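## Task

Find the shelf spots labelled lot 451 and lot 434 (the number is on the shelf edge right under each spot, and a number may appear at several spots). Bring one cardboard box from a lot 451 spot and one from a lot 434 spot onto the desk so that no part of either box sticks out beyond the desk edge. All other cardboard boxes must stay on the shelf where they started. If no spot carries one of these lots, leave that lot out. The robot must not fall over or finish leaning.

## Robot and tools

Robot: a simulated Hello Robot Stretch 3 with one arm. It has a two-wheeled base (0.33 m long, 0.34 m wide, rounded back), a lift on a vertical mast, and a telescoping arm that reaches out to the robot's RIGHT side, ending in a wrist with yaw, pitch and roll plus a two-finger gripper. The base cannot slide sideways, so to move the gripper forward or back you drive the base. The base pivots about the point between the drive wheels, 0.05 m behind the front edge; with the arm in and wrist folded, a turn sweeps a 0.28 m radius, larger if the wrist is unfolded.

Frames: the base frame has its origin on the floor between the wheels, x forward, y left, z up, in metres. hand_pose is reported in this frame, at the point where closed fingertips meet. The odometry frame is the base frame at scene start; base_odometry counts wheel rotation only (slip looks like travel); heading in rad, left positive, -3.142 to 3.142. If turned_by_wheels and turned_by_imu disagree by more than 0.15 rad, believe turned_by_imu. base_tilt gives forward/right lean in degrees (a fixed bias of up to about 4 degrees).

move: one action per call. "base" holds exactly one relative command: {"translate_m": d} drives d metres (positive forward, -3 to 3) or {"rotate_rad": d} turns d radians (positive left, -6.4 to 6.4); both are offsets from where the base last reported itself. "joints" is a single dictionary of absolute targets by name: lift_m 0 to 1.1; arm_m 0 to 0.52 (extension); wrist_yaw_rad -1.345 to 4.42 (0 along the arm, positive toward the front); wrist_pitch_rad -1.57 to 0.451 (0 level, negative tips fingers down); wrist_roll_rad -2.911 to 2.918; gripper_m -0.089 to 0.179 (larger is wider; fingertip gap is 0.007 m less when nearly shut, 0.025 m less when fully open); head_pan_rad -3.953 to 1.73 (0 forward, -1.57 looks along the arm); head_tilt_rad -1.53 to 0.419 (negative looks down). Optional: "pace" ("default" or "max"), or "speeds" giving per-motion top speeds no higher than max; "contact_limits" with arm_m, translate_m or rotate_rad as a motor_effort percent 1 to 100, or lift_m as {"down": v, "up": v} in percent of force beyond free motion (below about 12 may trip with no contact). Put a limit only alongside its own command. {"servos": "reboot"} alone re-enables servos that shut off. "cameras" picks head_camera, nav_camera, wrist_camera or all; "blocking": false returns in about 0.5 s while motion continues. A move with no action returns state, images and the scene number. Any single action ends after 14 s (time_out). Unknown keys make a call invalid; out-of-range values get it refused, and a refusal or an uncommanded stop cancels the later move, wait and finished_scene calls of that reply.

wait: {"seconds": 0 to 10}, optional cameras; returns early once running moves settle. stop: brakes all running motions (they report "stopped" and may keep pressing). zoom_image: {"camera", "region": [x0, y0, x1, y1]} in pixels of that camera's latest image, at most 504 by 504. finished_scene: {"scene": n}, irreversible; the goal must hold without the robot.

Results: "move" reads "done" or the worst status. base_status and joint_status per motion: done, moving, off_target (rested away from target, may still push), contact_stop (that joint goes slack until commanded), time_out, torque_fault, stopped. on_its_own lists uncommanded behaviour; its "held at" is a target, not a reading. motor_effort is percent, positive toward larger values, peak in brackets; positive wheel effort pushes forward. lidar_m: 12 sectors of 30 degrees, first straight ahead, counter-clockwise (4th left, 7th rear, 10th right), sensing at 0.17 m height only, "-" for nothing or too close. wrist_depth_mm and head_depth_mm are 7x7 grids of median depth. head_camera images are rotated (turn a quarter clockwise to view upright); nav_camera needs a quarter counter-clockwise.

Gripping: command a width below the object's to grip, at least 0.05 wider (or fully open) to release; readings do not confirm a hold. Re-send to re-squeeze after the stall guard relaxes.

Cautions: before folding the wrist over the base (yaw to 3.0) or unfolding, have lift between 0.32 and 0.95, pitch -0.4, roll near 0; folded, lift may drop to 0.25. With yaw below -0.4 keep pitch at -0.5 or lower. Base speed is capped at 0.10 m/s and 0.63 rad/s unless lift is under 0.30, arm under 0.03 and yaw over 2.54. Wrist and head have no contact stop and will shut off after sustained pushing. Pushing on something rigid with the gripper above about 0.45 m, or driving while holding something fixed, can tip the robot; if tilt appears, back the gripper off. A lift without a low down limit can tip the robot before stopping. Avoid dropping boxes, releasing them while moving, slamming or hard impacts, and knocking other boxes off shelves. Time spent thinking lets running moves continue.

Each tool is called after "Call:" by a JSON object that holds its "api" and its "payload".

## Session

Call:
{"api": "move", "payload": {"joints": {"head_pan_rad": 0.0, "head_tilt_rad": -0.25}, "cameras": ["nav_camera"]}}

Call:
{"api": "move", "payload": {"joints": {"head_pan_rad": -1.57}, "cameras": ["nav_camera"]}}

Call:
{"api": "move", "payload": {"joints": {"head_pan_rad": -3.14}, "cameras": ["nav_camera"]}}

Call:
{"api": "move", "payload": {"joints": {"head_pan_rad": 1.6}, "cameras": ["nav_camera"]}}

Scene clock: 0.77 s.
move: done
base_odometry: x=+0.000 y=+0.000 heading=+0.000
turned_by_wheels: +0.000
turned_by_imu: +0.000
base_tilt: forward=-0.3 right=-1.3
lidar_m: 0.73 0.73 0.85 1.53 2.67 1.26 1.01 1.12 1.81 1.63 1.39 0.83
head_depth_mm: 688 717 753 786 825 864 914 / 669 697 730 760 798 834 883 / 655 676 705 737 770 809 849 / 632 656 685 717 750 784 825 / 617 640 665 693 721 755 789 / 601 624 648 672 702 731 764 / 588 606 628 653 681 710 742
base_status: not commanded
joint_positions: lift_m=+0.374 arm_m=+0.001 wrist_yaw_rad=+3.009 wrist_pitch_rad=-0.462 wrist_roll_rad=+0.000 gripper_m=+0.037 head_pan_rad=+0.000 head_tilt_rad=-0.250
joint_status: all done
measured_speeds: all 0
motor_effort: left_wheel=-0.4(0.7) right_wheel=+0.4(1.1) lift_m=+23.1(23.8) arm_m=-4.2(5.1) wrist_yaw_rad=+0.7(1.1) wrist_pitch_rad=+1.9(2.0) wrist_roll_rad=+0.0(0.2) gripper_m=+0.2(0.8) head_pan_rad=-0.3(2.1) head_tilt_rad=-2.6(8.6)
hand_pose: x=+0.0076 y=+0.0712 z=+0.3774 quat_wxyz=(+0.207, +0.697, +0.116, +0.676) (m; base frame)
wrist_depth_mm: - 138 - - - 862 - / - 151 - - - 976 - / - 168 930 - - 947 - / 811 777 204 802 804 792 761 / 699 669 212 661 653 678 671 / 602 592 126 573 129 581 571 / 526 537 288 353 504 508 512
pictures: nav_camera (sideways)
camera_calibration:
nav_camera: T_world_to_cam=[[0.22147, 0.0170401, 0.975018, -1.22739], [0.0136225, -0.999804, 0.014379, 0.0313268], [0.975072, 0.0100976, -0.221659, 0.235776], [0, 0, 0, 1]] pos_world=[0.0415052, 0.0498547, 1.24854]

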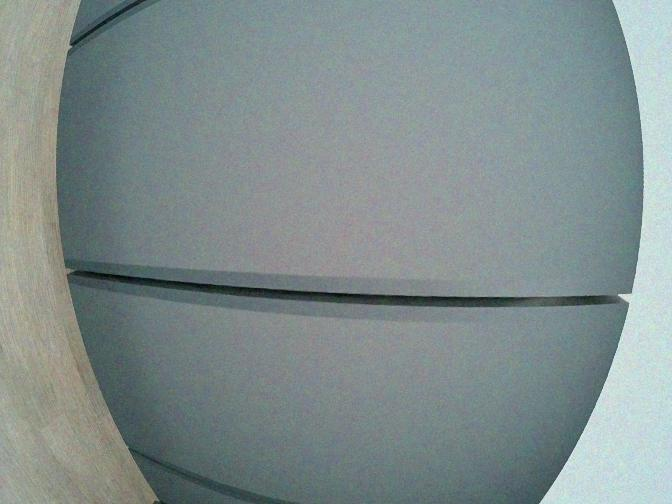

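Scene clock: 2.00 s.
move: done
base_odometry: x=+0.000 y=+0.000 heading=+0.000
turned_by_wheels: +0.000
turned_by_imu: +0.000
base_tilt: forward=-0.4 right=-1.3
lidar_m: 0.72 0.73 0.85 1.53 2.66 1.25 1.01 1.11 1.81 1.63 1.39 0.83
head_depth_mm: 2095 1806 1886 2289 2422 2198 1638 / 2029 2024 2116 2080 2089 2007 1643 / 1943 2028 2123 2186 2271 2036 1620 / 1867 1968 2049 2117 2177 2028 1612 / 1815 1889 1949 1864 1845 1896 1621 / 1685 1824 1873 1937 1915 1919 1608 / 1627 1785 1864 1919 1890 1995 1597
base_status: not commanded
joint_positions: lift_m=+0.374 arm_m=+0.001 wrist_yaw_rad=+3.009 wrist_pitch_rad=-0.462 wrist_roll_rad=+0.000 gripper_m=+0.037 head_pan_rad=-1.607 head_tilt_rad=-0.250
joint_status: all done
measured_speeds: all 0
motor_effort: left_wheel=+0.2(1.0) right_wheel=+0.4(1.2) lift_m=+23.4(23.9) arm_m=-5.9(6.5) wrist_yaw_rad=-0.4(2.1) wrist_pitch_rad=+1.9(2.1) wrist_roll_rad=-0.1(0.3) gripper_m=+0.2(0.8) head_pan_rad=+3.1(6.1) head_tilt_rad=-2.8(3.6)
hand_pose: x=+0.0076 y=+0.0712 z=+0.3774 quat_wxyz=(+0.207, +0.697, +0.116, +0.676) (m; base frame)
wrist_depth_mm: - 139 - - - 854 - / - 150 - - - 974 - / - 167 915 - - 926 - / 836 769 203 800 820 808 762 / 708 679 212 656 657 677 668 / 599 596 126 579 129 589 580 / 530 538 287 355 503 512 507
pictures: nav_camera (sideways)
camera_calibration:
nav_camera: T_world_to_cam=[[0.00901688, -0.222329, 0.97493, -1.226], [-0.999645, 0.0224273, 0.0143599, 0.0375334], [-0.0250577, -0.974714, -0.222048, 0.242325], [0, 0, 0, 1]] pos_world=[0.0546469, -0.0372197, 1.24854]

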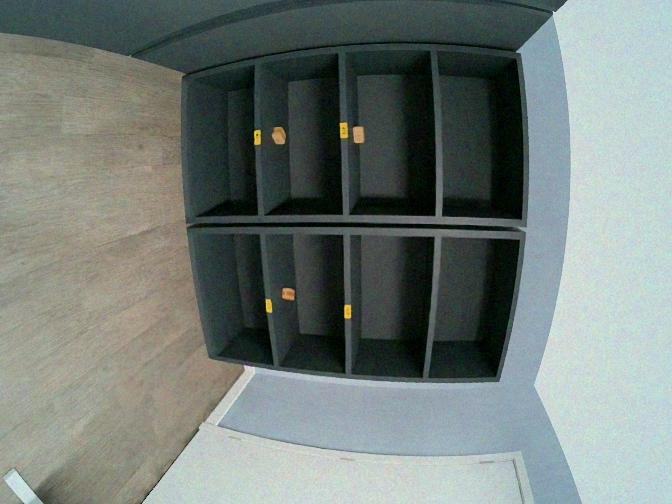

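Scene clock: 4.30 s.
move: done
base_odometry: x=+0.000 y=+0.000 heading=+0.000
turned_by_wheels: +0.000
turned_by_imu: +0.000
base_tilt: forward=-0.2 right=-1.2
lidar_m: 0.72 0.73 0.85 1.53 2.66 1.26 1.01 1.11 1.81 1.62 1.40 0.83
head_depth_mm: 1561 1616 1688 1767 1522 1106 1653 / 1511 1560 1623 1712 1515 1047 1589 / 1457 1527 1591 1650 1486 1034 1566 / 1416 1480 1534 1598 1466 981 1563 / 1374 1432 1486 1552 1454 972 1557 / 1341 1394 1456 1510 1451 968 1465 / 1318 1369 1405 1467 1480 965 1503
base_status: not commanded
joint_positions: lift_m=+0.374 arm_m=+0.001 wrist_yaw_rad=+3.009 wrist_pitch_rad=-0.462 wrist_roll_rad=+0.000 gripper_m=+0.037 head_pan_rad=-3.148 head_tilt_rad=-0.250
joint_status: all done
measured_speeds: translate_m=+0.000 rotate_rad=+0.000 lift_m=+0.000 arm_m=+0.000 wrist_yaw_rad=+0.000 wrist_pitch_rad=+0.000 wrist_roll_rad=+0.000 head_pan_rad=+0.024 head_tilt_rad=+0.000
motor_effort: left_wheel=-0.4(0.8) right_wheel=+0.1(1.1) lift_m=+23.6(24.1) arm_m=-9.4(10.1) wrist_yaw_rad=+0.7(1.5) wrist_pitch_rad=+2.0(2.0) wrist_roll_rad=+0.0(0.3) gripper_m=+0.4(0.9) head_pan_rad=+3.4(5.4) head_tilt_rad=-2.7(3.4)
hand_pose: x=+0.0076 y=+0.0712 z=+0.3774 quat_wxyz=(+0.207, +0.697, +0.116, +0.676) (m; base frame)
wrist_depth_mm: - 138 - - - 863 - / - 150 - - - 965 - / - 167 915 - - 926 - / 819 770 203 805 802 803 767 / 698 670 213 670 659 674 668 / 603 599 126 569 129 581 576 / 525 538 288 354 505 510 511
pictures: nav_camera (sideways)
camera_calibration:
nav_camera: T_world_to_cam=[[-0.221968, -0.0155959, 0.974929, -1.22458], [-0.0071746, 0.999871, 0.0143614, 0.0315679], [-0.975027, -0.00380694, -0.222052, 0.248199], [0, 0, 0, 1]] pos_world=[-0.0295898, -0.0497173, 1.24854]

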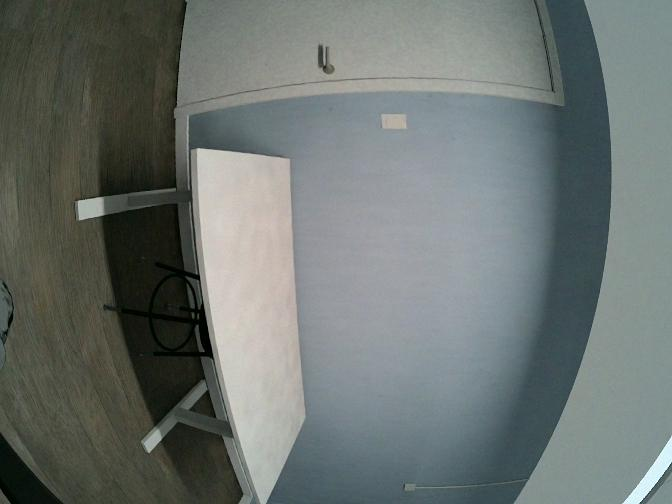

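Scene clock: 7.83 s.
move: done
base_odometry: x=+0.000 y=+0.000 heading=+0.000
turned_by_wheels: +0.000
turned_by_imu: +0.000
base_tilt: forward=-0.3 right=-1.2
lidar_m: 0.73 0.72 0.85 1.53 2.66 1.26 1.01 1.11 1.81 1.63 1.40 0.83
head_depth_mm: 1312 1262 1276 1275 1270 1279 1292 / 2503 1583 1579 1594 1607 1600 1532 / 2474 2542 2648 2782 2883 2173 1634 / 2419 2472 2614 2681 2792 2146 1617 / 2361 2408 2521 2610 2725 2154 1616 / 2332 2363 2454 2525 2688 2127 1613 / 2277 2313 2417 2489 2596 2118 1601
base_status: not commanded
joint_positions: lift_m=+0.374 arm_m=+0.001 wrist_yaw_rad=+3.009 wrist_pitch_rad=-0.462 wrist_roll_rad=+0.000 gripper_m=+0.037 head_pan_rad=+1.608 head_tilt_rad=-0.250
joint_status: all done
measured_speeds: translate_m=+0.000 rotate_rad=+0.000 lift_m=+0.000 arm_m=+0.000 wrist_yaw_rad=+0.000 wrist_pitch_rad=+0.000 wrist_roll_rad=+0.000 head_pan_rad=-0.024 head_tilt_rad=+0.000
motor_effort: left_wheel=-0.1(0.8) right_wheel=+0.7(1.1) lift_m=+23.5(24.3) arm_m=-13.0(13.4) wrist_yaw_rad=+0.0(1.6) wrist_pitch_rad=+2.0(2.1) wrist_roll_rad=-0.2(0.3) gripper_m=+0.3(1.1) head_pan_rad=-3.3(7.5) head_tilt_rad=-1.6(3.5)
hand_pose: x=+0.0076 y=+0.0712 z=+0.3774 quat_wxyz=(+0.207, +0.697, +0.116, +0.676) (m; base frame)
wrist_depth_mm: - 138 - - - 861 - / - 151 - - - 968 - / - 167 929 - - 956 - / 837 759 204 812 808 792 762 / 700 670 212 662 652 675 666 / 597 590 126 569 128 582 583 / 533 539 287 353 500 511 510
pictures: nav_camera (sideways)
camera_calibration:
nav_camera: T_world_to_cam=[[-0.025303, 0.221072, 0.974929, -1.22578], [0.998601, 0.0508881, 0.0143781, 0.0253541], [-0.0464336, 0.973929, -0.222051, 0.242534], [0, 0, 0, 1]] pos_world=[-0.0450726, 0.0334841, 1.24854]

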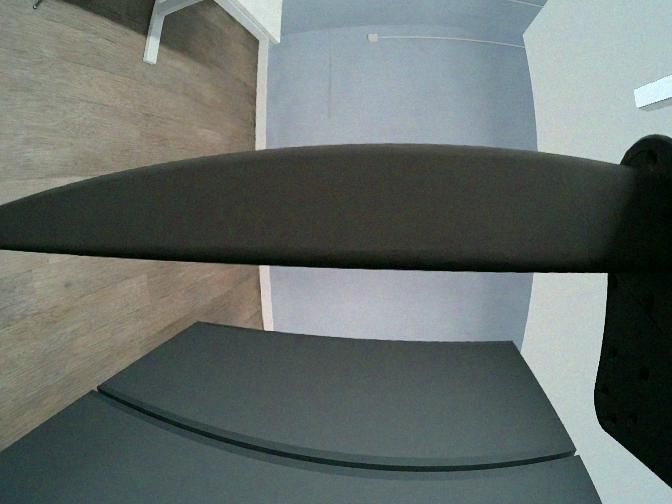

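Call:
{"api": "move", "payload": {"joints": {"head_pan_rad": -1.55, "head_tilt_rad": -0.3}, "cameras": ["head_camera"]}}

Call:
{"api": "zoom_image", "payload": {"camera": "head_camera", "region": [350, 0, 650, 250]}}

Call:
{"api": "zoom_image", "payload": {"camera": "head_camera", "region": [350, 254, 650, 504]}}

Scene clock: 16.93 s.
move: done
base_odometry: x=+0.000 y=+0.000 heading=+0.000
turned_by_wheels: +0.000
turned_by_imu: +0.000
base_tilt: forward=-0.3 right=-1.4
lidar_m: 0.73 0.73 0.85 1.53 2.66 1.26 1.01 1.11 1.81 1.62 1.39 0.83
head_depth_mm: 1860 1867 1866 1910 2076 2006 1562 / 1823 2023 2139 2253 2175 1992 1547 / 1852 1967 2084 2208 2172 1929 1550 / 1696 1916 2021 2132 2139 1904 1543 / 1427 1479 1573 1651 1747 1828 1524 / 1599 1805 1914 2024 2052 1871 1527 / 1625 1773 1866 1950 1911 1866 1518
base_status: not commanded
joint_positions: lift_m=+0.374 arm_m=+0.001 wrist_yaw_rad=+3.009 wrist_pitch_rad=-0.462 wrist_roll_rad=+0.000 gripper_m=+0.037 head_pan_rad=-1.558 head_tilt_rad=-0.300
joint_status: all done
measured_speeds: translate_m=+0.000 rotate_rad=+0.000 lift_m=+0.000 arm_m=+0.000 wrist_yaw_rad=+0.000 wrist_pitch_rad=+0.000 wrist_roll_rad=+0.000 head_pan_rad=+0.024 head_tilt_rad=+0.000
motor_effort: left_wheel=-0.3(0.8) right_wheel=+0.4(1.2) lift_m=+24.0(24.8) arm_m=-12.8(13.7) wrist_yaw_rad=+0.7(1.7) wrist_pitch_rad=+1.9(2.1) wrist_roll_rad=+0.1(0.4) gripper_m=+0.7(1.0) head_pan_rad=+3.2(5.4) head_tilt_rad=-2.7(6.1)
hand_pose: x=+0.0076 y=+0.0712 z=+0.3774 quat_wxyz=(+0.207, +0.697, +0.116, +0.676) (m; base frame)
wrist_depth_mm: - 139 - - - 863 - / - 150 - - - 968 - / - 168 911 - - 945 - / 823 777 204 810 803 788 758 / 693 671 211 668 655 677 674 / 590 595 126 569 129 589 579 / 529 537 289 355 498 509 507
pictures: head_camera (sideways)
camera_calibration:
head_camera: T_world_to_cam=[[-0.0493402, 0.244574, -0.968374, 1.27616], [0.997921, -0.0281847, -0.057964, 0.0690123], [-0.0414698, -0.969221, -0.242675, 0.271722], [0, 0, 0, 1]] pos_world=[0.00536551, -0.0468127, 1.30574]

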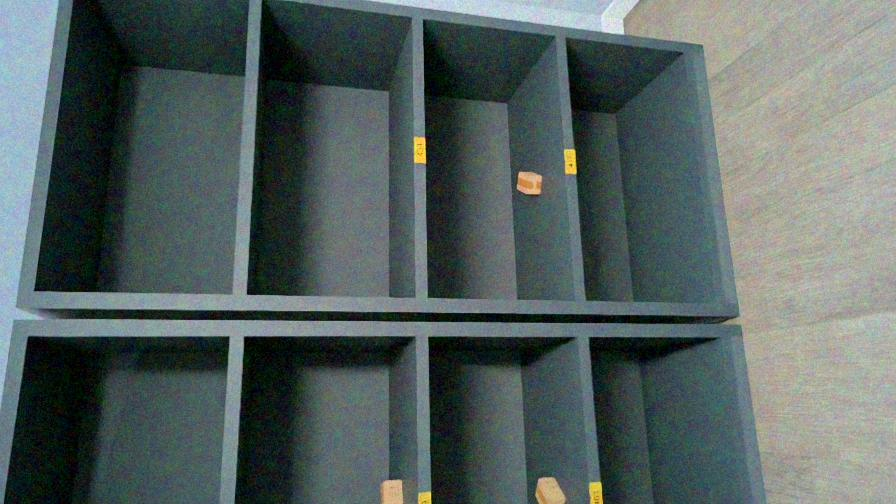

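Scaled by 1.680 from the camera's 896x504 image, which has a finer 1280x720 frame.

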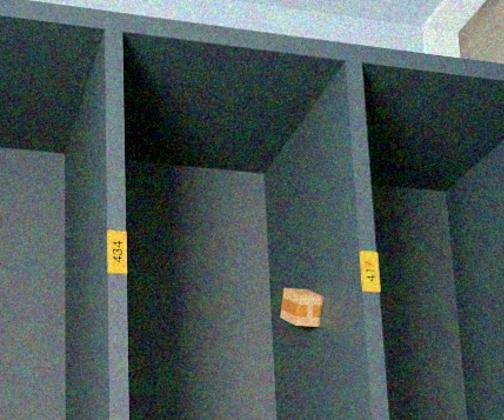

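Scaled by 1.680 from the camera's 896x504 image, which has a finer 1280x720 frame.

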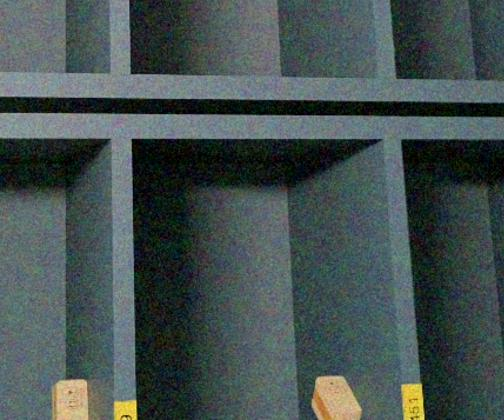

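Call:
{"api": "move", "payload": {"joints": {"head_pan_rad": -1.1, "head_tilt_rad": -0.35}, "cameras": ["head_camera"]}}

Call:
{"api": "zoom_image", "payload": {"camera": "head_camera", "region": [300, 150, 600, 400]}}

Call:
{"api": "zoom_image", "payload": {"camera": "head_camera", "region": [480, 220, 620, 340]}}

Scene clock: 28.50 s.
move: done
base_odometry: x=+0.000 y=+0.000 heading=+0.000
turned_by_wheels: +0.000
turned_by_imu: +0.000
base_tilt: forward=-0.3 right=-1.1
lidar_m: 0.72 0.72 0.85 1.53 2.65 1.26 1.01 1.11 1.81 1.63 1.39 0.83
head_depth_mm: 1694 1766 1814 1561 1662 1749 1499 / 1738 1817 1911 2027 2124 1806 1490 / 1774 1854 1954 2073 2121 1843 1482 / 1829 1905 2026 2139 2234 1880 1471 / 1598 1687 1790 1946 1979 1873 1463 / 1407 1465 1531 1615 1689 1725 1454 / 1153 1194 1237 1297 1333 1392 1378
base_status: not commanded
joint_positions: lift_m=+0.374 arm_m=+0.001 wrist_yaw_rad=+3.009 wrist_pitch_rad=-0.462 wrist_roll_rad=+0.000 gripper_m=+0.037 head_pan_rad=-1.086 head_tilt_rad=-0.350
joint_status: all done
measured_speeds: all 0
motor_effort: left_wheel=+0.1(0.8) right_wheel=+0.9(0.9) lift_m=+24.6(25.2) arm_m=-12.6(13.3) wrist_yaw_rad=-0.4(1.5) wrist_pitch_rad=+2.0(2.0) wrist_roll_rad=+0.1(0.3) gripper_m=+0.4(0.9) head_pan_rad=+0.8(5.6) head_tilt_rad=-4.3(7.5)
hand_pose: x=+0.0076 y=+0.0712 z=+0.3774 quat_wxyz=(+0.207, +0.697, +0.116, +0.676) (m; base frame)
wrist_depth_mm: - 139 - - - 857 - / - 151 - - - 982 - / - 167 920 - - 932 - / 828 784 203 814 799 811 764 / 688 678 211 659 655 671 659 / 605 596 126 574 128 586 575 / 528 538 288 354 498 510 506
pictures: head_camera (sideways)
camera_calibration:
head_camera: T_world_to_cam=[[-0.177442, 0.23745, -0.955056, 1.25956], [0.900105, 0.431529, -0.0599439, 0.0721831], [0.397901, -0.870288, -0.290301, 0.330939], [0, 0, 0, 1]] pos_world=[0.0268447, -0.0422182, 1.30335]

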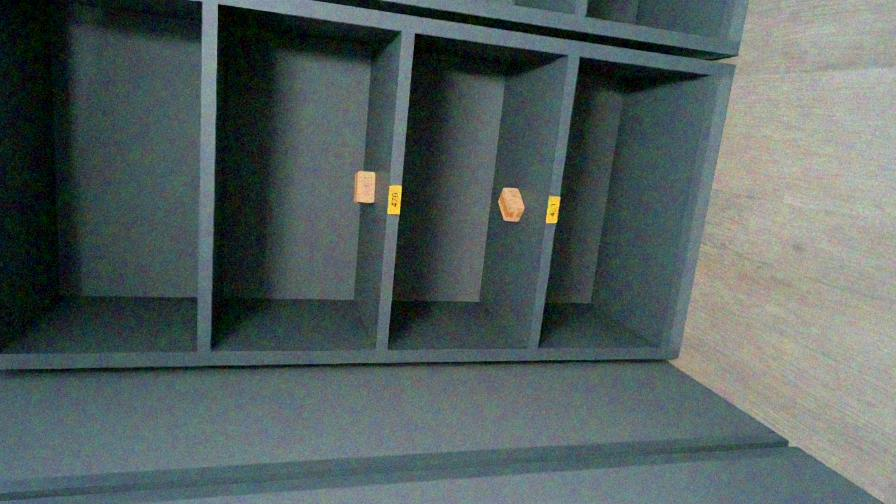

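Scaled by 1.680 from the camera's 896x504 image, which has a finer 1280x720 frame.

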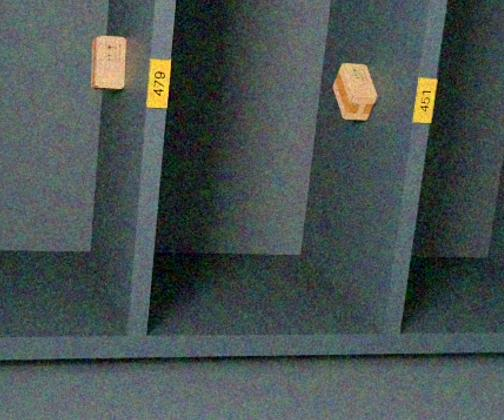

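Scaled by 3.600 from the camera's 896x504 image, which has a finer 1280x720 frame.

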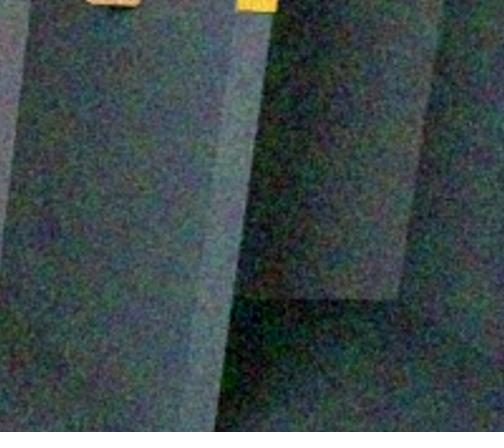

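Call:
{"api": "move", "payload": {"base": {"rotate_rad": -1.105}, "joints": {"head_pan_rad": 0.0, "head_tilt_rad": -0.4}, "pace": "max"}}

Call:
{"api": "move", "payload": {"base": {"translate_m": 0.97}, "pace": "max"}}

Call:
{"api": "move", "payload": {"base": {"rotate_rad": 1.332}, "joints": {"head_pan_rad": -1.57, "head_tilt_rad": -0.5, "lift_m": 0.6}, "cameras": ["head_camera", "nav_camera"]}}

Scene clock: 88.67 s.
move: done
base_odometry: x=+0.000 y=+0.000 heading=-1.105
turned_by_wheels: -1.105
turned_by_imu: -1.086
base_tilt: forward=-0.3 right=-1.2
lidar_m: 1.51 0.85 0.73 0.72 0.83 1.42 2.66 1.26 1.01 1.11 1.77 1.62
head_depth_mm: 1666 1739 1571 1638 1735 1769 1419 / 1709 1808 1885 2007 2081 1786 1418 / 1749 1855 1948 2070 2156 1776 1403 / 1780 1892 1993 2125 2260 1767 1403 / 1665 1708 1800 1904 2048 1758 1399 / 1422 1486 1569 1657 1753 1687 1387 / 1167 1212 1262 1321 1368 1436 1366
base_status: done
joint_positions: lift_m=+0.374 arm_m=+0.001 wrist_yaw_rad=+3.009 wrist_pitch_rad=-0.462 wrist_roll_rad=+0.000 gripper_m=+0.037 head_pan_rad=+0.002 head_tilt_rad=-0.402
joint_status: all done
measured_speeds: all 0
motor_effort: left_wheel=+7.7(12.7) right_wheel=-9.1(13.3) lift_m=+24.3(25.6) arm_m=-12.7(13.5) wrist_yaw_rad=+0.9(1.7) wrist_pitch_rad=+2.0(2.0) wrist_roll_rad=+0.0(0.3) gripper_m=+0.4(1.0) head_pan_rad=-2.8(7.0) head_tilt_rad=-0.9(6.6)
hand_pose: x=+0.0076 y=+0.0712 z=+0.3774 quat_wxyz=(+0.207, +0.697, +0.116, +0.676) (m; base frame)
wrist_depth_mm: - 138 - - - - - / - 151 162 - - - - / - 167 176 - - - - / 828 775 203 820 800 791 758 / 703 668 212 655 660 672 670 / 605 595 126 580 129 586 578 / 529 537 288 354 499 512 508
pictures: none

Scene clock: 99.33 s.
move: done
base_odometry: x=+0.436 y=-0.866 heading=-1.105
turned_by_wheels: +0.000
turned_by_imu: +0.000
base_tilt: forward=-0.2 right=-1.2
lidar_m: 0.89 0.58 0.50 0.49 0.57 0.96 3.58 1.62 1.77 1.51 0.80 0.79
head_depth_mm: 647 955 1016 959 1159 1071 873 / 661 977 1042 873 1195 1069 895 / 680 1003 1066 928 1231 1013 920 / 697 1034 1093 922 1251 1047 1221 / 714 1043 1117 907 1281 1047 1245 / 737 879 920 872 1025 1007 1113 / 648 710 739 772 848 908 976
base_status: done
joint_positions: lift_m=+0.374 arm_m=+0.001 wrist_yaw_rad=+3.009 wrist_pitch_rad=-0.462 wrist_roll_rad=+0.000 gripper_m=+0.037 head_pan_rad=+0.000 head_tilt_rad=-0.400
joint_status: not commanded
measured_speeds: all 0
motor_effort: left_wheel=+3.2(13.0) right_wheel=+4.7(10.8) lift_m=+25.9(26.7) arm_m=-12.1(13.6) wrist_yaw_rad=+0.1(2.1) wrist_pitch_rad=+2.0(2.1) wrist_roll_rad=+0.0(0.4) gripper_m=+0.4(1.1) head_pan_rad=-2.7(3.9) head_tilt_rad=+4.7(5.7)
hand_pose: x=+0.0076 y=+0.0712 z=+0.3774 quat_wxyz=(+0.207, +0.697, +0.116, +0.676) (m; base frame)
wrist_depth_mm: - 138 - - - - 456 / - 150 161 - - - 494 / - 166 175 - - 561 - / 789 190 192 - - 628 - / 698 681 212 662 632 664 644 / 596 594 126 574 129 581 578 / 526 536 287 357 501 517 514
pictures: none

Scene clock: 102.57 s.
move: done
base_odometry: x=+0.436 y=-0.866 heading=+0.227
turned_by_wheels: +1.332
turned_by_imu: +1.310
base_tilt: forward=-0.5 right=-1.2
lidar_m: 0.49 0.51 0.69 1.87 1.78 1.62 1.77 1.51 0.80 1.13 0.71 0.51
head_depth_mm: 827 1000 1060 849 1058 966 1061 / 850 1016 1074 839 1256 990 1238 / 882 1010 1074 825 1243 988 1242 / 915 1012 1072 818 1230 983 1228 / 931 1007 1063 807 1217 973 1223 / 930 1001 1068 796 1218 968 1213 / 930 1005 1065 786 1184 969 1213
base_status: done
joint_positions: lift_m=+0.600 arm_m=+0.001 wrist_yaw_rad=+3.009 wrist_pitch_rad=-0.462 wrist_roll_rad=+0.000 gripper_m=+0.037 head_pan_rad=-1.572 head_tilt_rad=-0.500
joint_status: all done
measured_speeds: all 0
motor_effort: left_wheel=-8.0(12.5) right_wheel=+9.0(11.9) lift_m=+29.2(34.2) arm_m=-12.8(13.2) wrist_yaw_rad=-0.5(1.9) wrist_pitch_rad=+2.0(2.1) wrist_roll_rad=-0.2(0.3) gripper_m=+0.3(0.9) head_pan_rad=+3.3(4.6) head_tilt_rad=-4.4(6.2)
hand_pose: x=+0.0076 y=+0.0711 z=+0.6028 quat_wxyz=(+0.208, +0.697, +0.116, +0.676) (m; base frame)
wrist_depth_mm: - 138 - - - - - / - 150 - - - - - / - 167 - - - - - / - - 204 - - - - / - - 211 945 936 954 - / 871 859 126 835 128 832 - / 762 764 287 754 723 739 -
pictures: head_camera (sideways), nav_camera (sideways)
camera_calibration:
head_camera: T_world_to_cam=[[-0.0458361, 0.432414, -0.900509, 1.18755], [0.997454, -0.0294883, -0.0649306, 0.0780552], [-0.0546314, -0.901193, -0.429962, 0.515495], [0, 0, 0, 1]] pos_world=[0.00473867, -0.0466534, 1.29612]
nav_camera: T_world_to_cam=[[0.0165316, -0.456129, 0.88976, -1.11487], [-0.999821, -0.0157301, 0.0105126, 0.0425601], [0.00920091, -0.889775, -0.456307, 0.547072], [0, 0, 0, 1]] pos_world=[0.0559495, -0.0210855, 1.24116]

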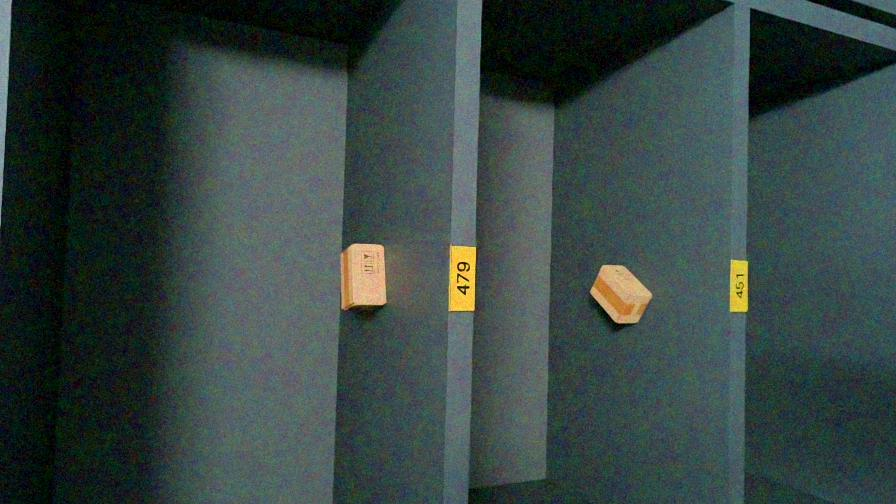

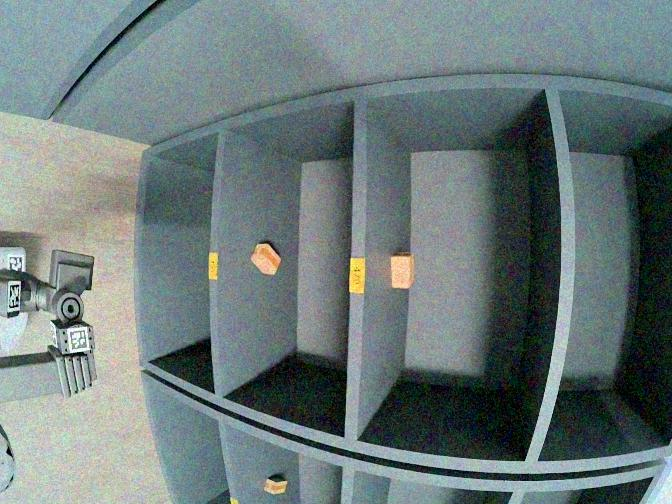

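Call:
{"api": "move", "payload": {"joints": {"wrist_yaw_rad": 0.0, "wrist_pitch_rad": -0.4, "gripper_m": 0.179}, "base": {"translate_m": 0.025}, "cameras": ["wrist_camera"]}}

Scene clock: 150.87 s.
move: done
base_odometry: x=+0.460 y=-0.861 heading=+0.227
turned_by_wheels: +0.000
turned_by_imu: +0.000
base_tilt: forward=-0.3 right=-1.2
lidar_m: 0.47 0.49 0.66 1.77 1.80 1.64 1.79 1.53 0.81 1.13 0.67 0.49
head_depth_mm: 826 1012 1074 849 1120 996 1096 / 852 1010 1076 837 1258 997 1238 / 884 1007 1073 827 1242 989 1240 / 913 1007 1065 817 1237 983 1230 / 931 1008 1070 806 1222 976 1226 / 931 1000 1063 798 1215 971 1218 / 923 1001 1065 785 1159 967 1183
base_status: done
joint_positions: lift_m=+0.600 arm_m=+0.001 wrist_yaw_rad=+0.003 wrist_pitch_rad=-0.420 wrist_roll_rad=+0.000 gripper_m=+0.179 head_pan_rad=-1.570 head_tilt_rad=-0.500
joint_status: all done
measured_speeds: all 0
motor_effort: left_wheel=+1.2(7.4) right_wheel=+11.1(12.2) lift_m=+30.9(31.3) arm_m=-11.6(12.5) wrist_yaw_rad=-2.8(6.0) wrist_pitch_rad=+3.4(5.7) wrist_roll_rad=-0.1(0.3) gripper_m=+0.3(86.0) head_pan_rad=+3.7(4.1) head_tilt_rad=-4.1(5.1)
hand_pose: x=-0.0208 y=-0.3697 z=+0.6122 quat_wxyz=(+0.692, +0.149, -0.691, -0.147) (m; base frame)
wrist_depth_mm: - - - - - - - / - - - - - - 544 / - - - - - - - / - - - - - - - / - 142 - - - 896 573 / - 126 - - - - - / - 759 763 746 748 720 105
pictures: wrist_camera
camera_calibration:
wrist_camera: T_world_to_cam=[[-0.998878, -0.0398843, -0.0255314, -0.0132957], [-0.00249999, 0.582796, -0.812615, 0.745429], [0.0472902, -0.811639, -0.582241, 0.22355], [0, 0, 0, 1]] pos_world=[-0.021989, -0.253521, 0.735568]

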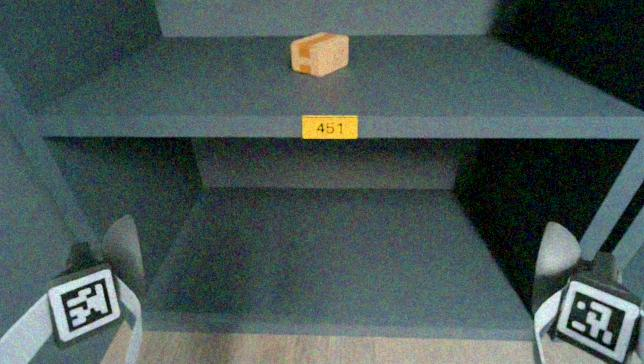

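Call:
{"api": "move", "payload": {"joints": {"wrist_pitch_rad": -0.5, "lift_m": 0.63}}}

Call:
{"api": "move", "payload": {"joints": {"wrist_yaw_rad": -0.6, "arm_m": 0.25}, "base": {"translate_m": 0.105}, "cameras": ["wrist_camera", "head_camera"]}}

Scene clock: 187.13 s.
move: done
base_odometry: x=+0.460 y=-0.861 heading=+0.227
turned_by_wheels: +0.000
turned_by_imu: +0.000
base_tilt: forward=-0.3 right=-1.4
lidar_m: 0.47 0.49 0.66 1.77 1.81 1.64 1.79 1.53 0.81 1.13 0.67 0.49
head_depth_mm: 826 1013 1071 851 1119 996 1096 / 851 1011 1068 838 1247 997 1239 / 880 1009 1074 829 1241 984 1232 / 912 1010 1068 817 1234 982 1223 / 929 1002 1069 806 1220 977 1226 / 931 1002 1067 794 1208 966 1217 / 930 1001 1059 784 1157 962 1179
base_status: not commanded
joint_positions: lift_m=+0.630 arm_m=+0.001 wrist_yaw_rad=+0.003 wrist_pitch_rad=-0.511 wrist_roll_rad=+0.000 gripper_m=+0.179 head_pan_rad=-1.570 head_tilt_rad=-0.500
joint_status: all done
measured_speeds: all 0
motor_effort: left_wheel=+1.7(2.0) right_wheel=+10.1(10.9) lift_m=+31.2(33.2) arm_m=-10.5(11.6) wrist_yaw_rad=-3.0(4.6) wrist_pitch_rad=+1.5(4.5) wrist_roll_rad=+0.2(0.3) gripper_m=+0.9(1.1) head_pan_rad=+3.1(4.5) head_tilt_rad=-4.3(4.5)
hand_pose: x=-0.0209 y=-0.3573 z=+0.6224 quat_wxyz=(+0.685, +0.180, -0.683, -0.178) (m; base frame)
wrist_depth_mm: - - - 585 - - - / - - - - - - - / - - - - - - - / - - - - - - 560 / - 143 - - - 837 624 / - 140 - - - - - / - 752 753 751 744 731 105
pictures: none

Scene clock: 190.20 s.
move: done
base_odometry: x=+0.563 y=-0.837 heading=+0.227
turned_by_wheels: +0.000
turned_by_imu: +0.000
base_tilt: forward=-0.4 right=-1.2
lidar_m: 0.37 0.38 0.52 1.38 1.87 1.73 1.90 1.62 0.87 1.13 0.52 0.38
head_depth_mm: 837 1009 1081 847 1249 1002 1219 / 860 1004 1074 834 1253 988 681 / 891 1010 1071 827 1240 951 493 / 919 1006 1068 815 1233 946 505 / 927 1006 1063 804 1225 973 1218 / 929 1002 1064 793 1212 969 1219 / 826 895 907 783 944 904 1062
base_status: done
joint_positions: lift_m=+0.630 arm_m=+0.250 wrist_yaw_rad=-0.597 wrist_pitch_rad=-0.512 wrist_roll_rad=+0.000 gripper_m=+0.179 head_pan_rad=-1.570 head_tilt_rad=-0.500
joint_status: all done
measured_speeds: all 0
motor_effort: left_wheel=+1.6(7.1) right_wheel=+10.2(14.5) lift_m=+26.5(31.0) arm_m=+13.2(15.3) wrist_yaw_rad=-3.6(6.3) wrist_pitch_rad=+1.6(1.8) wrist_roll_rad=+0.1(0.4) gripper_m=+0.9(1.2) head_pan_rad=+3.7(3.9) head_tilt_rad=-3.3(5.0)
hand_pose: x=-0.1405 y=-0.5699 z=+0.6223 quat_wxyz=(+0.601, -0.030, -0.706, -0.373) (m; base frame)
wrist_depth_mm: - - - - - - - / - 408 - - - - - / - 367 - - - 492 - / 321 328 327 325 - 601 - / 293 290 298 325 841 633 978 / - 140 - - 776 790 821 / - - - - 734 731 105
pictures: head_camera (sideways), wrist_camera
camera_calibration:
head_camera: T_world_to_cam=[[-0.0466155, 0.432317, -0.900516, 1.18757], [0.99751, -0.0276101, -0.0648914, 0.0779895], [-0.052917, -0.901299, -0.429954, 0.515478], [0, 0, 0, 1]] pos_world=[0.00484119, -0.0466526, 1.29612]
wrist_camera: T_world_to_cam=[[-0.845443, 0.533291, -0.0287654, 0.209711], [0.367385, 0.541646, -0.756074, 0.863321], [-0.387627, -0.649786, -0.653853, 0.1483], [0, 0, 0, 1]] pos_world=[-0.0823877, -0.483088, 0.755733]

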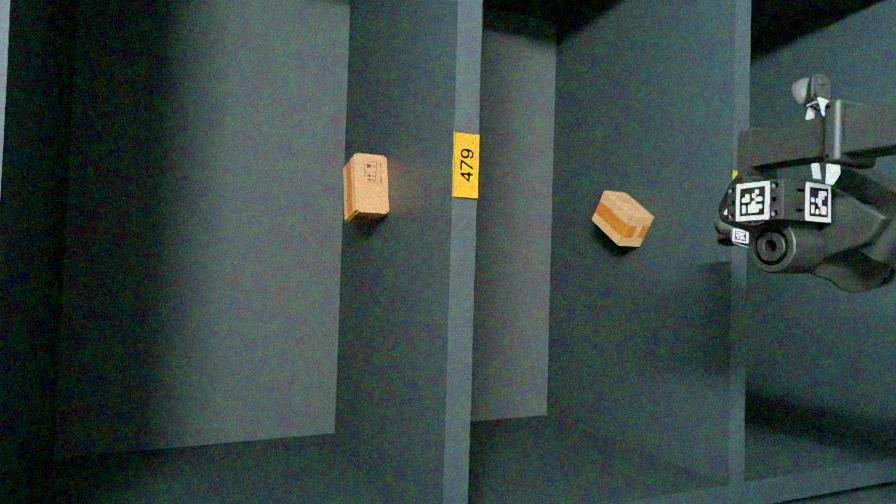

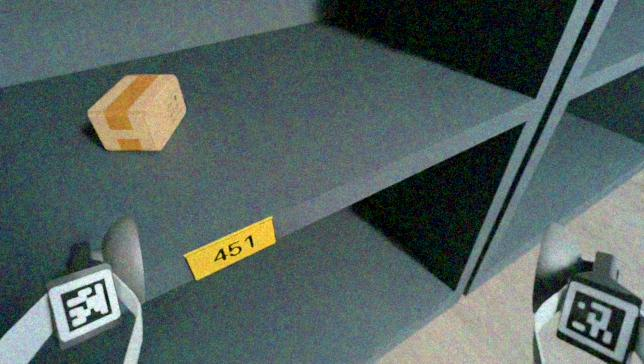

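Call:
{"api": "move", "payload": {"joints": {"arm_m": 0.1}, "base": {"rotate_rad": 0.15}}}

Call:
{"api": "move", "payload": {"base": {"translate_m": -0.4}}}

Call:
{"api": "move", "payload": {"base": {"rotate_rad": -0.15}}}

Call:
{"api": "move", "payload": {"base": {"translate_m": 0.44}, "cameras": ["wrist_camera"]}}

Scene clock: 215.23 s.
move: done
base_odometry: x=+0.563 y=-0.837 heading=+0.376
turned_by_wheels: +0.150
turned_by_imu: +0.147
base_tilt: forward=-0.2 right=-1.1
lidar_m: 0.37 0.40 0.61 3.57 1.98 1.73 1.90 0.87 0.89 0.77 0.46 0.37
head_depth_mm: 833 977 1048 789 1211 969 1210 / 856 987 1049 777 1242 959 1242 / 889 996 1060 825 1244 983 1238 / 923 1013 1079 813 1233 976 1223 / 914 1020 1078 861 1175 1005 1219 / 701 773 813 793 916 959 1119 / 590 639 690 747 817 870 915
base_status: done
joint_positions: lift_m=+0.630 arm_m=+0.100 wrist_yaw_rad=-0.597 wrist_pitch_rad=-0.512 wrist_roll_rad=+0.000 gripper_m=+0.179 head_pan_rad=-1.570 head_tilt_rad=-0.500
joint_status: all done
measured_speeds: all 0
motor_effort: left_wheel=-8.0(11.8) right_wheel=+8.8(14.0) lift_m=+30.4(31.0) arm_m=-12.9(14.2) wrist_yaw_rad=-1.8(4.4) wrist_pitch_rad=+1.8(1.8) wrist_roll_rad=+0.0(0.3) gripper_m=+0.4(1.1) head_pan_rad=+2.6(4.0) head_tilt_rad=-2.2(4.1)
hand_pose: x=-0.1406 y=-0.4198 z=+0.6222 quat_wxyz=(+0.601, -0.030, -0.706, -0.373) (m; base frame)
wrist_depth_mm: - - 511 - - - 508 / - - 503 - - 548 - / - - - - - 633 - / - - - - - 731 - / - 142 - - - 794 960 / - 126 - - 813 839 832 / - - - 742 747 728 105
pictures: none

Scene clock: 220.37 s.
move: done
base_odometry: x=+0.191 y=-0.984 heading=+0.376
turned_by_wheels: +0.000
turned_by_imu: +0.000
base_tilt: forward=-0.2 right=-1.1
lidar_m: 0.76 0.83 1.27 3.61 1.44 1.52 1.51 1.25 0.64 1.08 0.93 0.77
head_depth_mm: 706 752 687 642 705 773 877 / 852 940 999 731 1032 889 914 / 881 954 1019 723 1197 952 1201 / 894 962 1030 761 1220 949 1200 / 908 976 1040 753 1221 946 1218 / 915 995 1054 794 1212 940 1220 / 929 1007 1077 786 1198 961 1214
base_status: done
joint_positions: lift_m=+0.630 arm_m=+0.100 wrist_yaw_rad=-0.597 wrist_pitch_rad=-0.512 wrist_roll_rad=+0.000 gripper_m=+0.179 head_pan_rad=-1.570 head_tilt_rad=-0.500
joint_status: not commanded
measured_speeds: all 0
motor_effort: left_wheel=-8.7(12.6) right_wheel=-3.4(10.6) lift_m=+29.0(31.3) arm_m=-12.0(13.2) wrist_yaw_rad=-1.8(4.5) wrist_pitch_rad=+1.7(1.8) wrist_roll_rad=-0.1(0.3) gripper_m=+0.8(1.2) head_pan_rad=+3.4(3.7) head_tilt_rad=-1.9(4.2)
hand_pose: x=-0.1406 y=-0.4198 z=+0.6222 quat_wxyz=(+0.601, -0.030, -0.706, -0.373) (m; base frame)
wrist_depth_mm: - - - 325 327 - - / - - - 354 362 - - / - - - 391 451 - - / - 331 - 401 - - - / 312 146 - 515 - - 923 / - 126 - 620 - 821 836 / - - - 691 744 732 105
pictures: none

Scene clock: 221.53 s.
move: done
base_odometry: x=+0.191 y=-0.984 heading=+0.226
turned_by_wheels: -0.150
turned_by_imu: -0.147
base_tilt: forward=-0.2 right=-1.2
lidar_m: 0.76 0.78 1.07 3.62 1.73 1.45 1.51 1.25 0.65 0.64 0.99 0.79
head_depth_mm: 513 549 602 669 1202 964 1210 / 598 586 613 671 732 833 1146 / 837 937 1004 761 948 892 958 / 883 954 1028 760 1212 949 1169 / 884 953 1012 753 1214 942 1190 / 884 953 1016 746 1202 937 1189 / 880 950 1008 735 1201 931 1186
base_status: done
joint_positions: lift_m=+0.630 arm_m=+0.100 wrist_yaw_rad=-0.597 wrist_pitch_rad=-0.512 wrist_roll_rad=+0.000 gripper_m=+0.179 head_pan_rad=-1.570 head_tilt_rad=-0.500
joint_status: not commanded
measured_speeds: all 0
motor_effort: left_wheel=+7.4(10.1) right_wheel=-9.9(13.6) lift_m=+28.0(29.3) arm_m=-12.1(12.4) wrist_yaw_rad=-1.7(4.0) wrist_pitch_rad=+1.8(1.8) wrist_roll_rad=+0.0(0.3) gripper_m=+1.0(1.1) head_pan_rad=+3.0(3.8) head_tilt_rad=-3.0(3.9)
hand_pose: x=-0.1406 y=-0.4198 z=+0.6222 quat_wxyz=(+0.601, -0.030, -0.706, -0.373) (m; base frame)
wrist_depth_mm: - 587 311 319 681 - - / - - 340 350 - - - / - - 377 392 - - - / - 331 374 - - - - / 304 146 606 - - 932 951 / - 126 555 - 818 855 835 / - - - 714 762 732 105
pictures: none

Scene clock: 227.07 s.
move: done
base_odometry: x=+0.619 y=-0.885 heading=+0.226
turned_by_wheels: +0.000
turned_by_imu: +0.000
base_tilt: forward=-0.3 right=-1.2
lidar_m: 0.32 0.33 0.45 1.22 1.94 1.80 1.95 0.89 0.85 1.02 0.46 0.33
head_depth_mm: 833 960 1030 739 1217 965 1218 / 861 955 1026 730 1220 961 1206 / 882 955 1026 726 1205 951 1201 / 877 952 1023 761 1206 945 1161 / 880 950 1013 751 1206 944 1191 / 876 948 999 741 1149 939 1158 / 707 764 776 693 808 835 927
base_status: done
joint_positions: lift_m=+0.630 arm_m=+0.100 wrist_yaw_rad=-0.597 wrist_pitch_rad=-0.512 wrist_roll_rad=+0.000 gripper_m=+0.179 head_pan_rad=-1.570 head_tilt_rad=-0.500
joint_status: not commanded
measured_speeds: all 0
motor_effort: left_wheel=+6.0(11.7) right_wheel=+4.0(10.3) lift_m=+27.1(29.1) arm_m=-12.1(12.7) wrist_yaw_rad=-3.5(4.7) wrist_pitch_rad=+1.7(1.8) wrist_roll_rad=-0.1(0.4) gripper_m=+0.3(1.1) head_pan_rad=+3.2(3.7) head_tilt_rad=-2.5(3.7)
hand_pose: x=-0.1406 y=-0.4198 z=+0.6222 quat_wxyz=(+0.601, -0.030, -0.706, -0.373) (m; base frame)
wrist_depth_mm: - - - - - - - / - 437 - - - 560 - / - - - - - - - / - - - - - - - / 301 145 - - 846 899 955 / - 126 - - 826 843 848 / - - - 725 750 735 105
pictures: wrist_camera
camera_calibration:
wrist_camera: T_world_to_cam=[[-0.84515, 0.533754, -0.0287719, 0.129817], [0.367713, 0.541485, -0.75603, 0.782051], [-0.387955, -0.649538, -0.653904, 0.245822], [0, 0, 0, 1]] pos_world=[-0.0824875, -0.333088, 0.755733]

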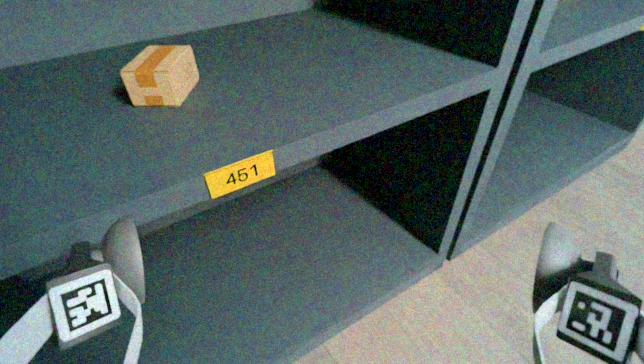

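Call:
{"api": "move", "payload": {"base": {"translate_m": 0.012}, "joints": {"arm_m": 0.32, "lift_m": 0.605}, "cameras": ["wrist_camera","head_camera"]}}

Scene clock: 239.37 s.
move: done
base_odometry: x=+0.631 y=-0.883 heading=+0.227
turned_by_wheels: +0.000
turned_by_imu: +0.000
base_tilt: forward=-0.3 right=-1.2
lidar_m: 0.31 0.32 0.44 1.16 2.24 1.81 1.95 0.90 0.86 0.97 0.44 0.32
head_depth_mm: 834 957 1027 737 1215 964 1221 / 860 956 1023 727 1212 959 1150 / 882 953 1026 726 1210 604 574 / 879 953 1024 761 1206 918 599 / 880 949 1014 752 1200 941 1194 / 875 939 1006 742 1118 936 1157 / 707 724 742 690 769 834 916
base_status: done
joint_positions: lift_m=+0.605 arm_m=+0.320 wrist_yaw_rad=-0.598 wrist_pitch_rad=-0.512 wrist_roll_rad=+0.000 gripper_m=+0.179 head_pan_rad=-1.570 head_tilt_rad=-0.500
joint_status: all done
measured_speeds: all 0
motor_effort: left_wheel=+6.7(10.3) right_wheel=+3.3(8.3) lift_m=+26.2(28.2) arm_m=+13.3(15.3) wrist_yaw_rad=-3.8(4.0) wrist_pitch_rad=+1.7(1.9) wrist_roll_rad=-0.2(0.3) gripper_m=+0.5(1.4) head_pan_rad=+2.5(3.5) head_tilt_rad=-2.3(3.2)
hand_pose: x=-0.1405 y=-0.6398 z=+0.5971 quat_wxyz=(+0.601, -0.030, -0.706, -0.373) (m; base frame)
wrist_depth_mm: - - - - - - - / - - 324 - - - - / - - 281 - - - - / 303 302 290 296 295 292 311 / 266 248 253 253 251 258 541 / - 212 221 220 226 705 792 / 190 193 197 201 - 687 105
pictures: head_camera (sideways), wrist_camera
camera_calibration:
head_camera: T_world_to_cam=[[-0.0466155, 0.432317, -0.900516, 1.18757], [0.99751, -0.0276101, -0.0648914, 0.0779895], [-0.052917, -0.901299, -0.429954, 0.515478], [0, 0, 0, 1]] pos_world=[0.00484119, -0.0466526, 1.29612]
wrist_camera: T_world_to_cam=[[-0.845129, 0.533786, -0.0288078, 0.246566], [0.367995, 0.541856, -0.755626, 0.882136], [-0.387733, -0.649203, -0.654369, 0.0870539], [0, 0, 0, 1]] pos_world=[-0.082488, -0.553089, 0.730634]

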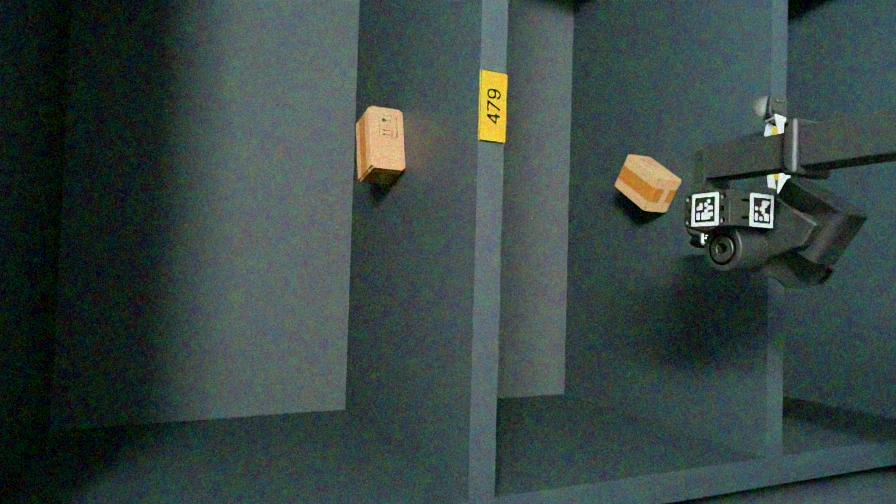

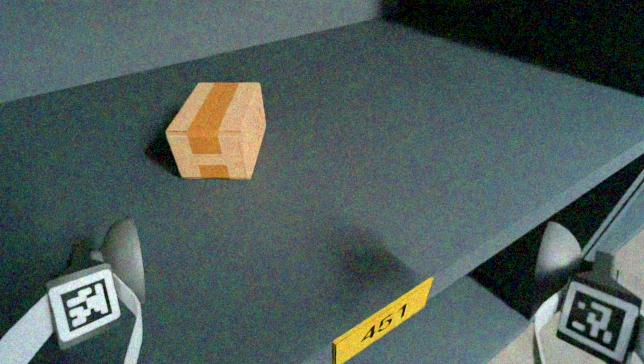

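Call:
{"api": "move", "payload": {"base": {"translate_m": -0.008}, "joints": {"lift_m": 0.578}, "contact_limits": {"lift_m": {"down": 15}}}}

Call:
{"api": "move", "payload": {"joints": {"arm_m": 0.515}, "contact_limits": {"arm_m": 30}, "cameras": ["wrist_camera","head_camera"]}}

Scene clock: 259.77 s.
move: done
base_odometry: x=+0.623 y=-0.884 heading=+0.227
turned_by_wheels: +0.000
turned_by_imu: +0.000
base_tilt: forward=-0.2 right=-1.0
lidar_m: 0.32 0.33 0.45 1.20 1.94 1.80 1.95 0.90 0.85 1.00 0.45 0.33
head_depth_mm: 837 958 1027 739 1221 966 1219 / 859 952 1028 728 1212 960 1153 / 878 949 1024 722 1206 953 571 / 878 946 1022 761 1204 948 596 / 876 948 1014 749 1203 945 1191 / 875 950 1001 741 1132 937 1159 / 707 750 763 691 796 816 918
base_status: done
joint_positions: lift_m=+0.578 arm_m=+0.320 wrist_yaw_rad=-0.598 wrist_pitch_rad=-0.512 wrist_roll_rad=+0.000 gripper_m=+0.179 head_pan_rad=-1.570 head_tilt_rad=-0.500
joint_status: all done
measured_speeds: all 0
motor_effort: left_wheel=-5.8(7.8) right_wheel=-7.3(10.9) lift_m=+23.9(28.7) arm_m=+13.4(13.6) wrist_yaw_rad=-2.8(4.2) wrist_pitch_rad=+1.8(1.9) wrist_roll_rad=-0.2(0.3) gripper_m=+0.6(1.0) head_pan_rad=+2.8(3.0) head_tilt_rad=-1.6(2.6)
contact_limits: lift_m down 15 (down: maximum 72; up: maximum 65)
hand_pose: x=-0.1405 y=-0.6398 z=+0.5701 quat_wxyz=(+0.601, -0.030, -0.706, -0.373) (m; base frame)
wrist_depth_mm: - - - - - - - / - 265 294 - - - - / 318 291 274 297 305 304 312 / 262 260 259 255 254 253 275 / 223 221 219 219 218 229 534 / 123 182 191 190 199 - 774 / 163 167 169 177 - 669 105
pictures: none

Scene clock: 262.43 s.
move: done
base_odometry: x=+0.623 y=-0.884 heading=+0.227
turned_by_wheels: +0.000
turned_by_imu: +0.000
base_tilt: forward=-0.4 right=-1.2
lidar_m: 0.32 0.33 0.45 1.20 1.95 1.80 1.95 0.90 0.85 1.00 0.46 0.33
head_depth_mm: 836 958 1027 738 1210 968 1215 / 864 954 1027 730 1214 958 1150 / 881 955 1026 725 1204 704 580 / 880 949 1022 758 1202 863 1194 / 877 949 1013 750 1205 944 1186 / 877 948 998 742 1124 934 1155 / 709 752 761 691 793 817 919
base_status: not commanded
joint_positions: lift_m=+0.578 arm_m=+0.515 wrist_yaw_rad=-0.598 wrist_pitch_rad=-0.512 wrist_roll_rad=+0.000 gripper_m=+0.179 head_pan_rad=-1.570 head_tilt_rad=-0.500
joint_status: all done
measured_speeds: all 0
motor_effort: left_wheel=-5.8(6.3) right_wheel=-6.4(8.2) lift_m=+24.3(24.8) arm_m=+12.5(16.0) wrist_yaw_rad=-2.5(3.7) wrist_pitch_rad=+1.8(1.9) wrist_roll_rad=-0.3(0.3) gripper_m=+0.8(1.1) head_pan_rad=+2.6(3.0) head_tilt_rad=-2.1(3.1)
contact_limits: arm_m 30 (drawing in: default 31, maximum 55; extending or still: default 40, maximum 69); lift_m down 15 (down: maximum 72; up: maximum 65)
hand_pose: x=-0.1405 y=-0.8348 z=+0.5701 quat_wxyz=(+0.601, -0.030, -0.706, -0.373) (m; base frame)
wrist_depth_mm: 257 283 320 - - - - / 276 304 337 - - - - / 291 310 309 305 303 302 299 / 260 259 258 179 252 251 248 / 221 219 212 157 210 215 213 / 123 182 190 136 183 188 186 / 163 166 165 126 160 166 105
pictures: head_camera (sideways), wrist_camera
camera_calibration:
head_camera: T_world_to_cam=[[-0.0466155, 0.432317, -0.900516, 1.18757], [0.99751, -0.0276101, -0.0648914, 0.0779895], [-0.052917, -0.901299, -0.429954, 0.515478], [0, 0, 0, 1]] pos_world=[0.00484119, -0.0466526, 1.29612]
wrist_camera: T_world_to_cam=[[-0.845129, 0.533786, -0.0288078, 0.349876], [0.367995, 0.541856, -0.755626, 0.967396], [-0.387733, -0.649203, -0.654369, -0.0572086], [0, 0, 0, 1]] pos_world=[-0.082488, -0.748089, 0.703634]

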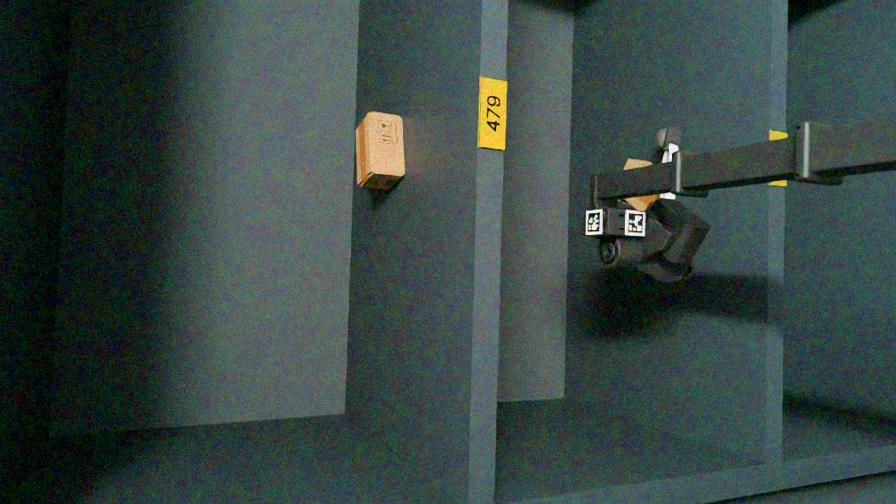

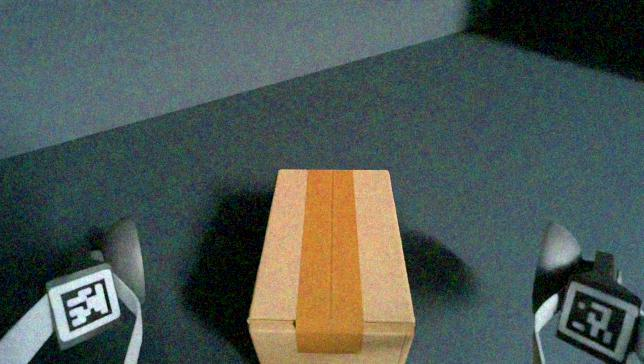

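Call:
{"api": "move", "payload": {"joints": {"gripper_m": 0.02}}}

Call:
{"api": "move", "payload": {"joints": {"lift_m": 0.63}, "cameras": ["wrist_camera"]}}

Scene clock: 269.20 s.
move: done
base_odometry: x=+0.623 y=-0.884 heading=+0.227
turned_by_wheels: +0.000
turned_by_imu: +0.000
base_tilt: forward=-0.3 right=-1.1
lidar_m: 0.32 0.33 0.45 1.20 1.95 1.80 1.95 0.90 0.85 1.00 0.45 0.33
head_depth_mm: 836 960 1029 740 1208 969 1213 / 862 953 1025 729 1210 963 1181 / 883 949 1032 724 1209 701 581 / 880 953 1024 760 1210 864 1208 / 881 951 1014 750 1199 944 1186 / 878 949 998 743 1123 936 1155 / 705 749 762 691 794 818 915
base_status: not commanded
joint_positions: lift_m=+0.578 arm_m=+0.515 wrist_yaw_rad=-0.598 wrist_pitch_rad=-0.501 wrist_roll_rad=+0.000 gripper_m=+0.021 head_pan_rad=-1.570 head_tilt_rad=-0.500
joint_status: all done
measured_speeds: all 0
motor_effort: left_wheel=-5.3(6.4) right_wheel=-7.4(8.0) lift_m=+27.0(27.5) arm_m=+4.7(8.7) wrist_yaw_rad=-3.0(3.7) wrist_pitch_rad=-0.3(2.0) wrist_roll_rad=+0.0(0.3) gripper_m=-15.8(88.3) head_pan_rad=+2.7(2.9) head_tilt_rad=-1.1(2.4)
contact_limits: arm_m 30 (drawing in: default 31, maximum 55; extending or still: default 40, maximum 69); lift_m down 15 (down: maximum 72; up: maximum 65)
hand_pose: x=-0.1415 y=-0.8361 z=+0.5725 quat_wxyz=(+0.603, -0.034, -0.706, -0.369) (m; base frame)
wrist_depth_mm: 256 284 318 - - 499 - / 275 303 332 - - - - / 292 311 307 317 304 310 307 / 267 266 262 185 259 257 256 / 227 225 164 157 156 220 218 / 196 195 129 140 128 192 189 / 174 99 168 126 127 163 169
pictures: none

Scene clock: 270.50 s.
move: done
base_odometry: x=+0.623 y=-0.884 heading=+0.227
turned_by_wheels: +0.000
turned_by_imu: +0.000
base_tilt: forward=-0.3 right=-1.2
lidar_m: 0.32 0.33 0.45 1.20 1.94 1.80 1.95 0.90 0.86 1.00 0.46 0.33
head_depth_mm: 835 955 1032 738 1214 964 1218 / 864 952 1028 729 1217 957 863 / 881 955 1022 723 997 631 1145 / 878 952 1023 757 770 917 1199 / 879 954 1011 751 1208 945 1193 / 877 951 999 742 1128 935 1163 / 709 751 762 691 797 820 919
base_status: not commanded
joint_positions: lift_m=+0.630 arm_m=+0.515 wrist_yaw_rad=-0.598 wrist_pitch_rad=-0.520 wrist_roll_rad=+0.000 gripper_m=+0.021 head_pan_rad=-1.570 head_tilt_rad=-0.500
joint_status: all done
measured_speeds: all 0
motor_effort: left_wheel=-5.5(5.7) right_wheel=-7.2(8.3) lift_m=+30.6(33.2) arm_m=+3.4(5.3) wrist_yaw_rad=-1.8(4.8) wrist_pitch_rad=+3.2(3.4) wrist_roll_rad=-0.2(0.2) gripper_m=-15.3(15.9) head_pan_rad=+2.6(2.8) head_tilt_rad=-1.6(2.1)
contact_limits: arm_m 30 (drawing in: default 31, maximum 55; extending or still: default 40, maximum 69)
hand_pose: x=-0.1399 y=-0.8339 z=+0.6206 quat_wxyz=(+0.600, -0.027, -0.706, -0.375) (m; base frame)
wrist_depth_mm: 258 283 321 - - 508 - / 276 307 332 - - - - / 297 324 - - - - - / 314 324 320 175 305 314 311 / 287 287 166 156 155 278 277 / 250 255 129 141 128 242 242 / 222 100 210 127 128 211 216
pictures: wrist_camera
camera_calibration:
wrist_camera: T_world_to_cam=[[-0.84498, 0.534012, -0.0289736, 0.351689], [0.371064, 0.546406, -0.750834, 1.00604], [-0.385123, -0.645191, -0.659855, -0.0162481], [0, 0, 0, 1]] pos_world=[-0.0823934, -0.747997, 0.754838]

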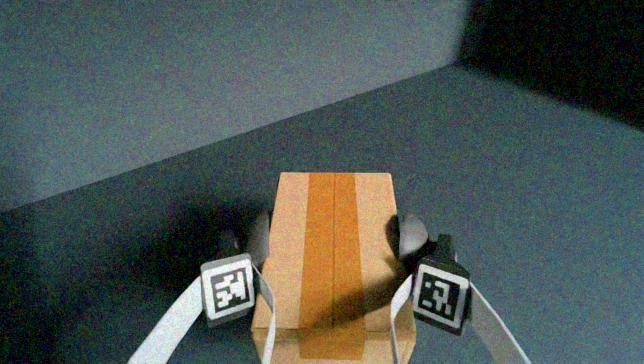

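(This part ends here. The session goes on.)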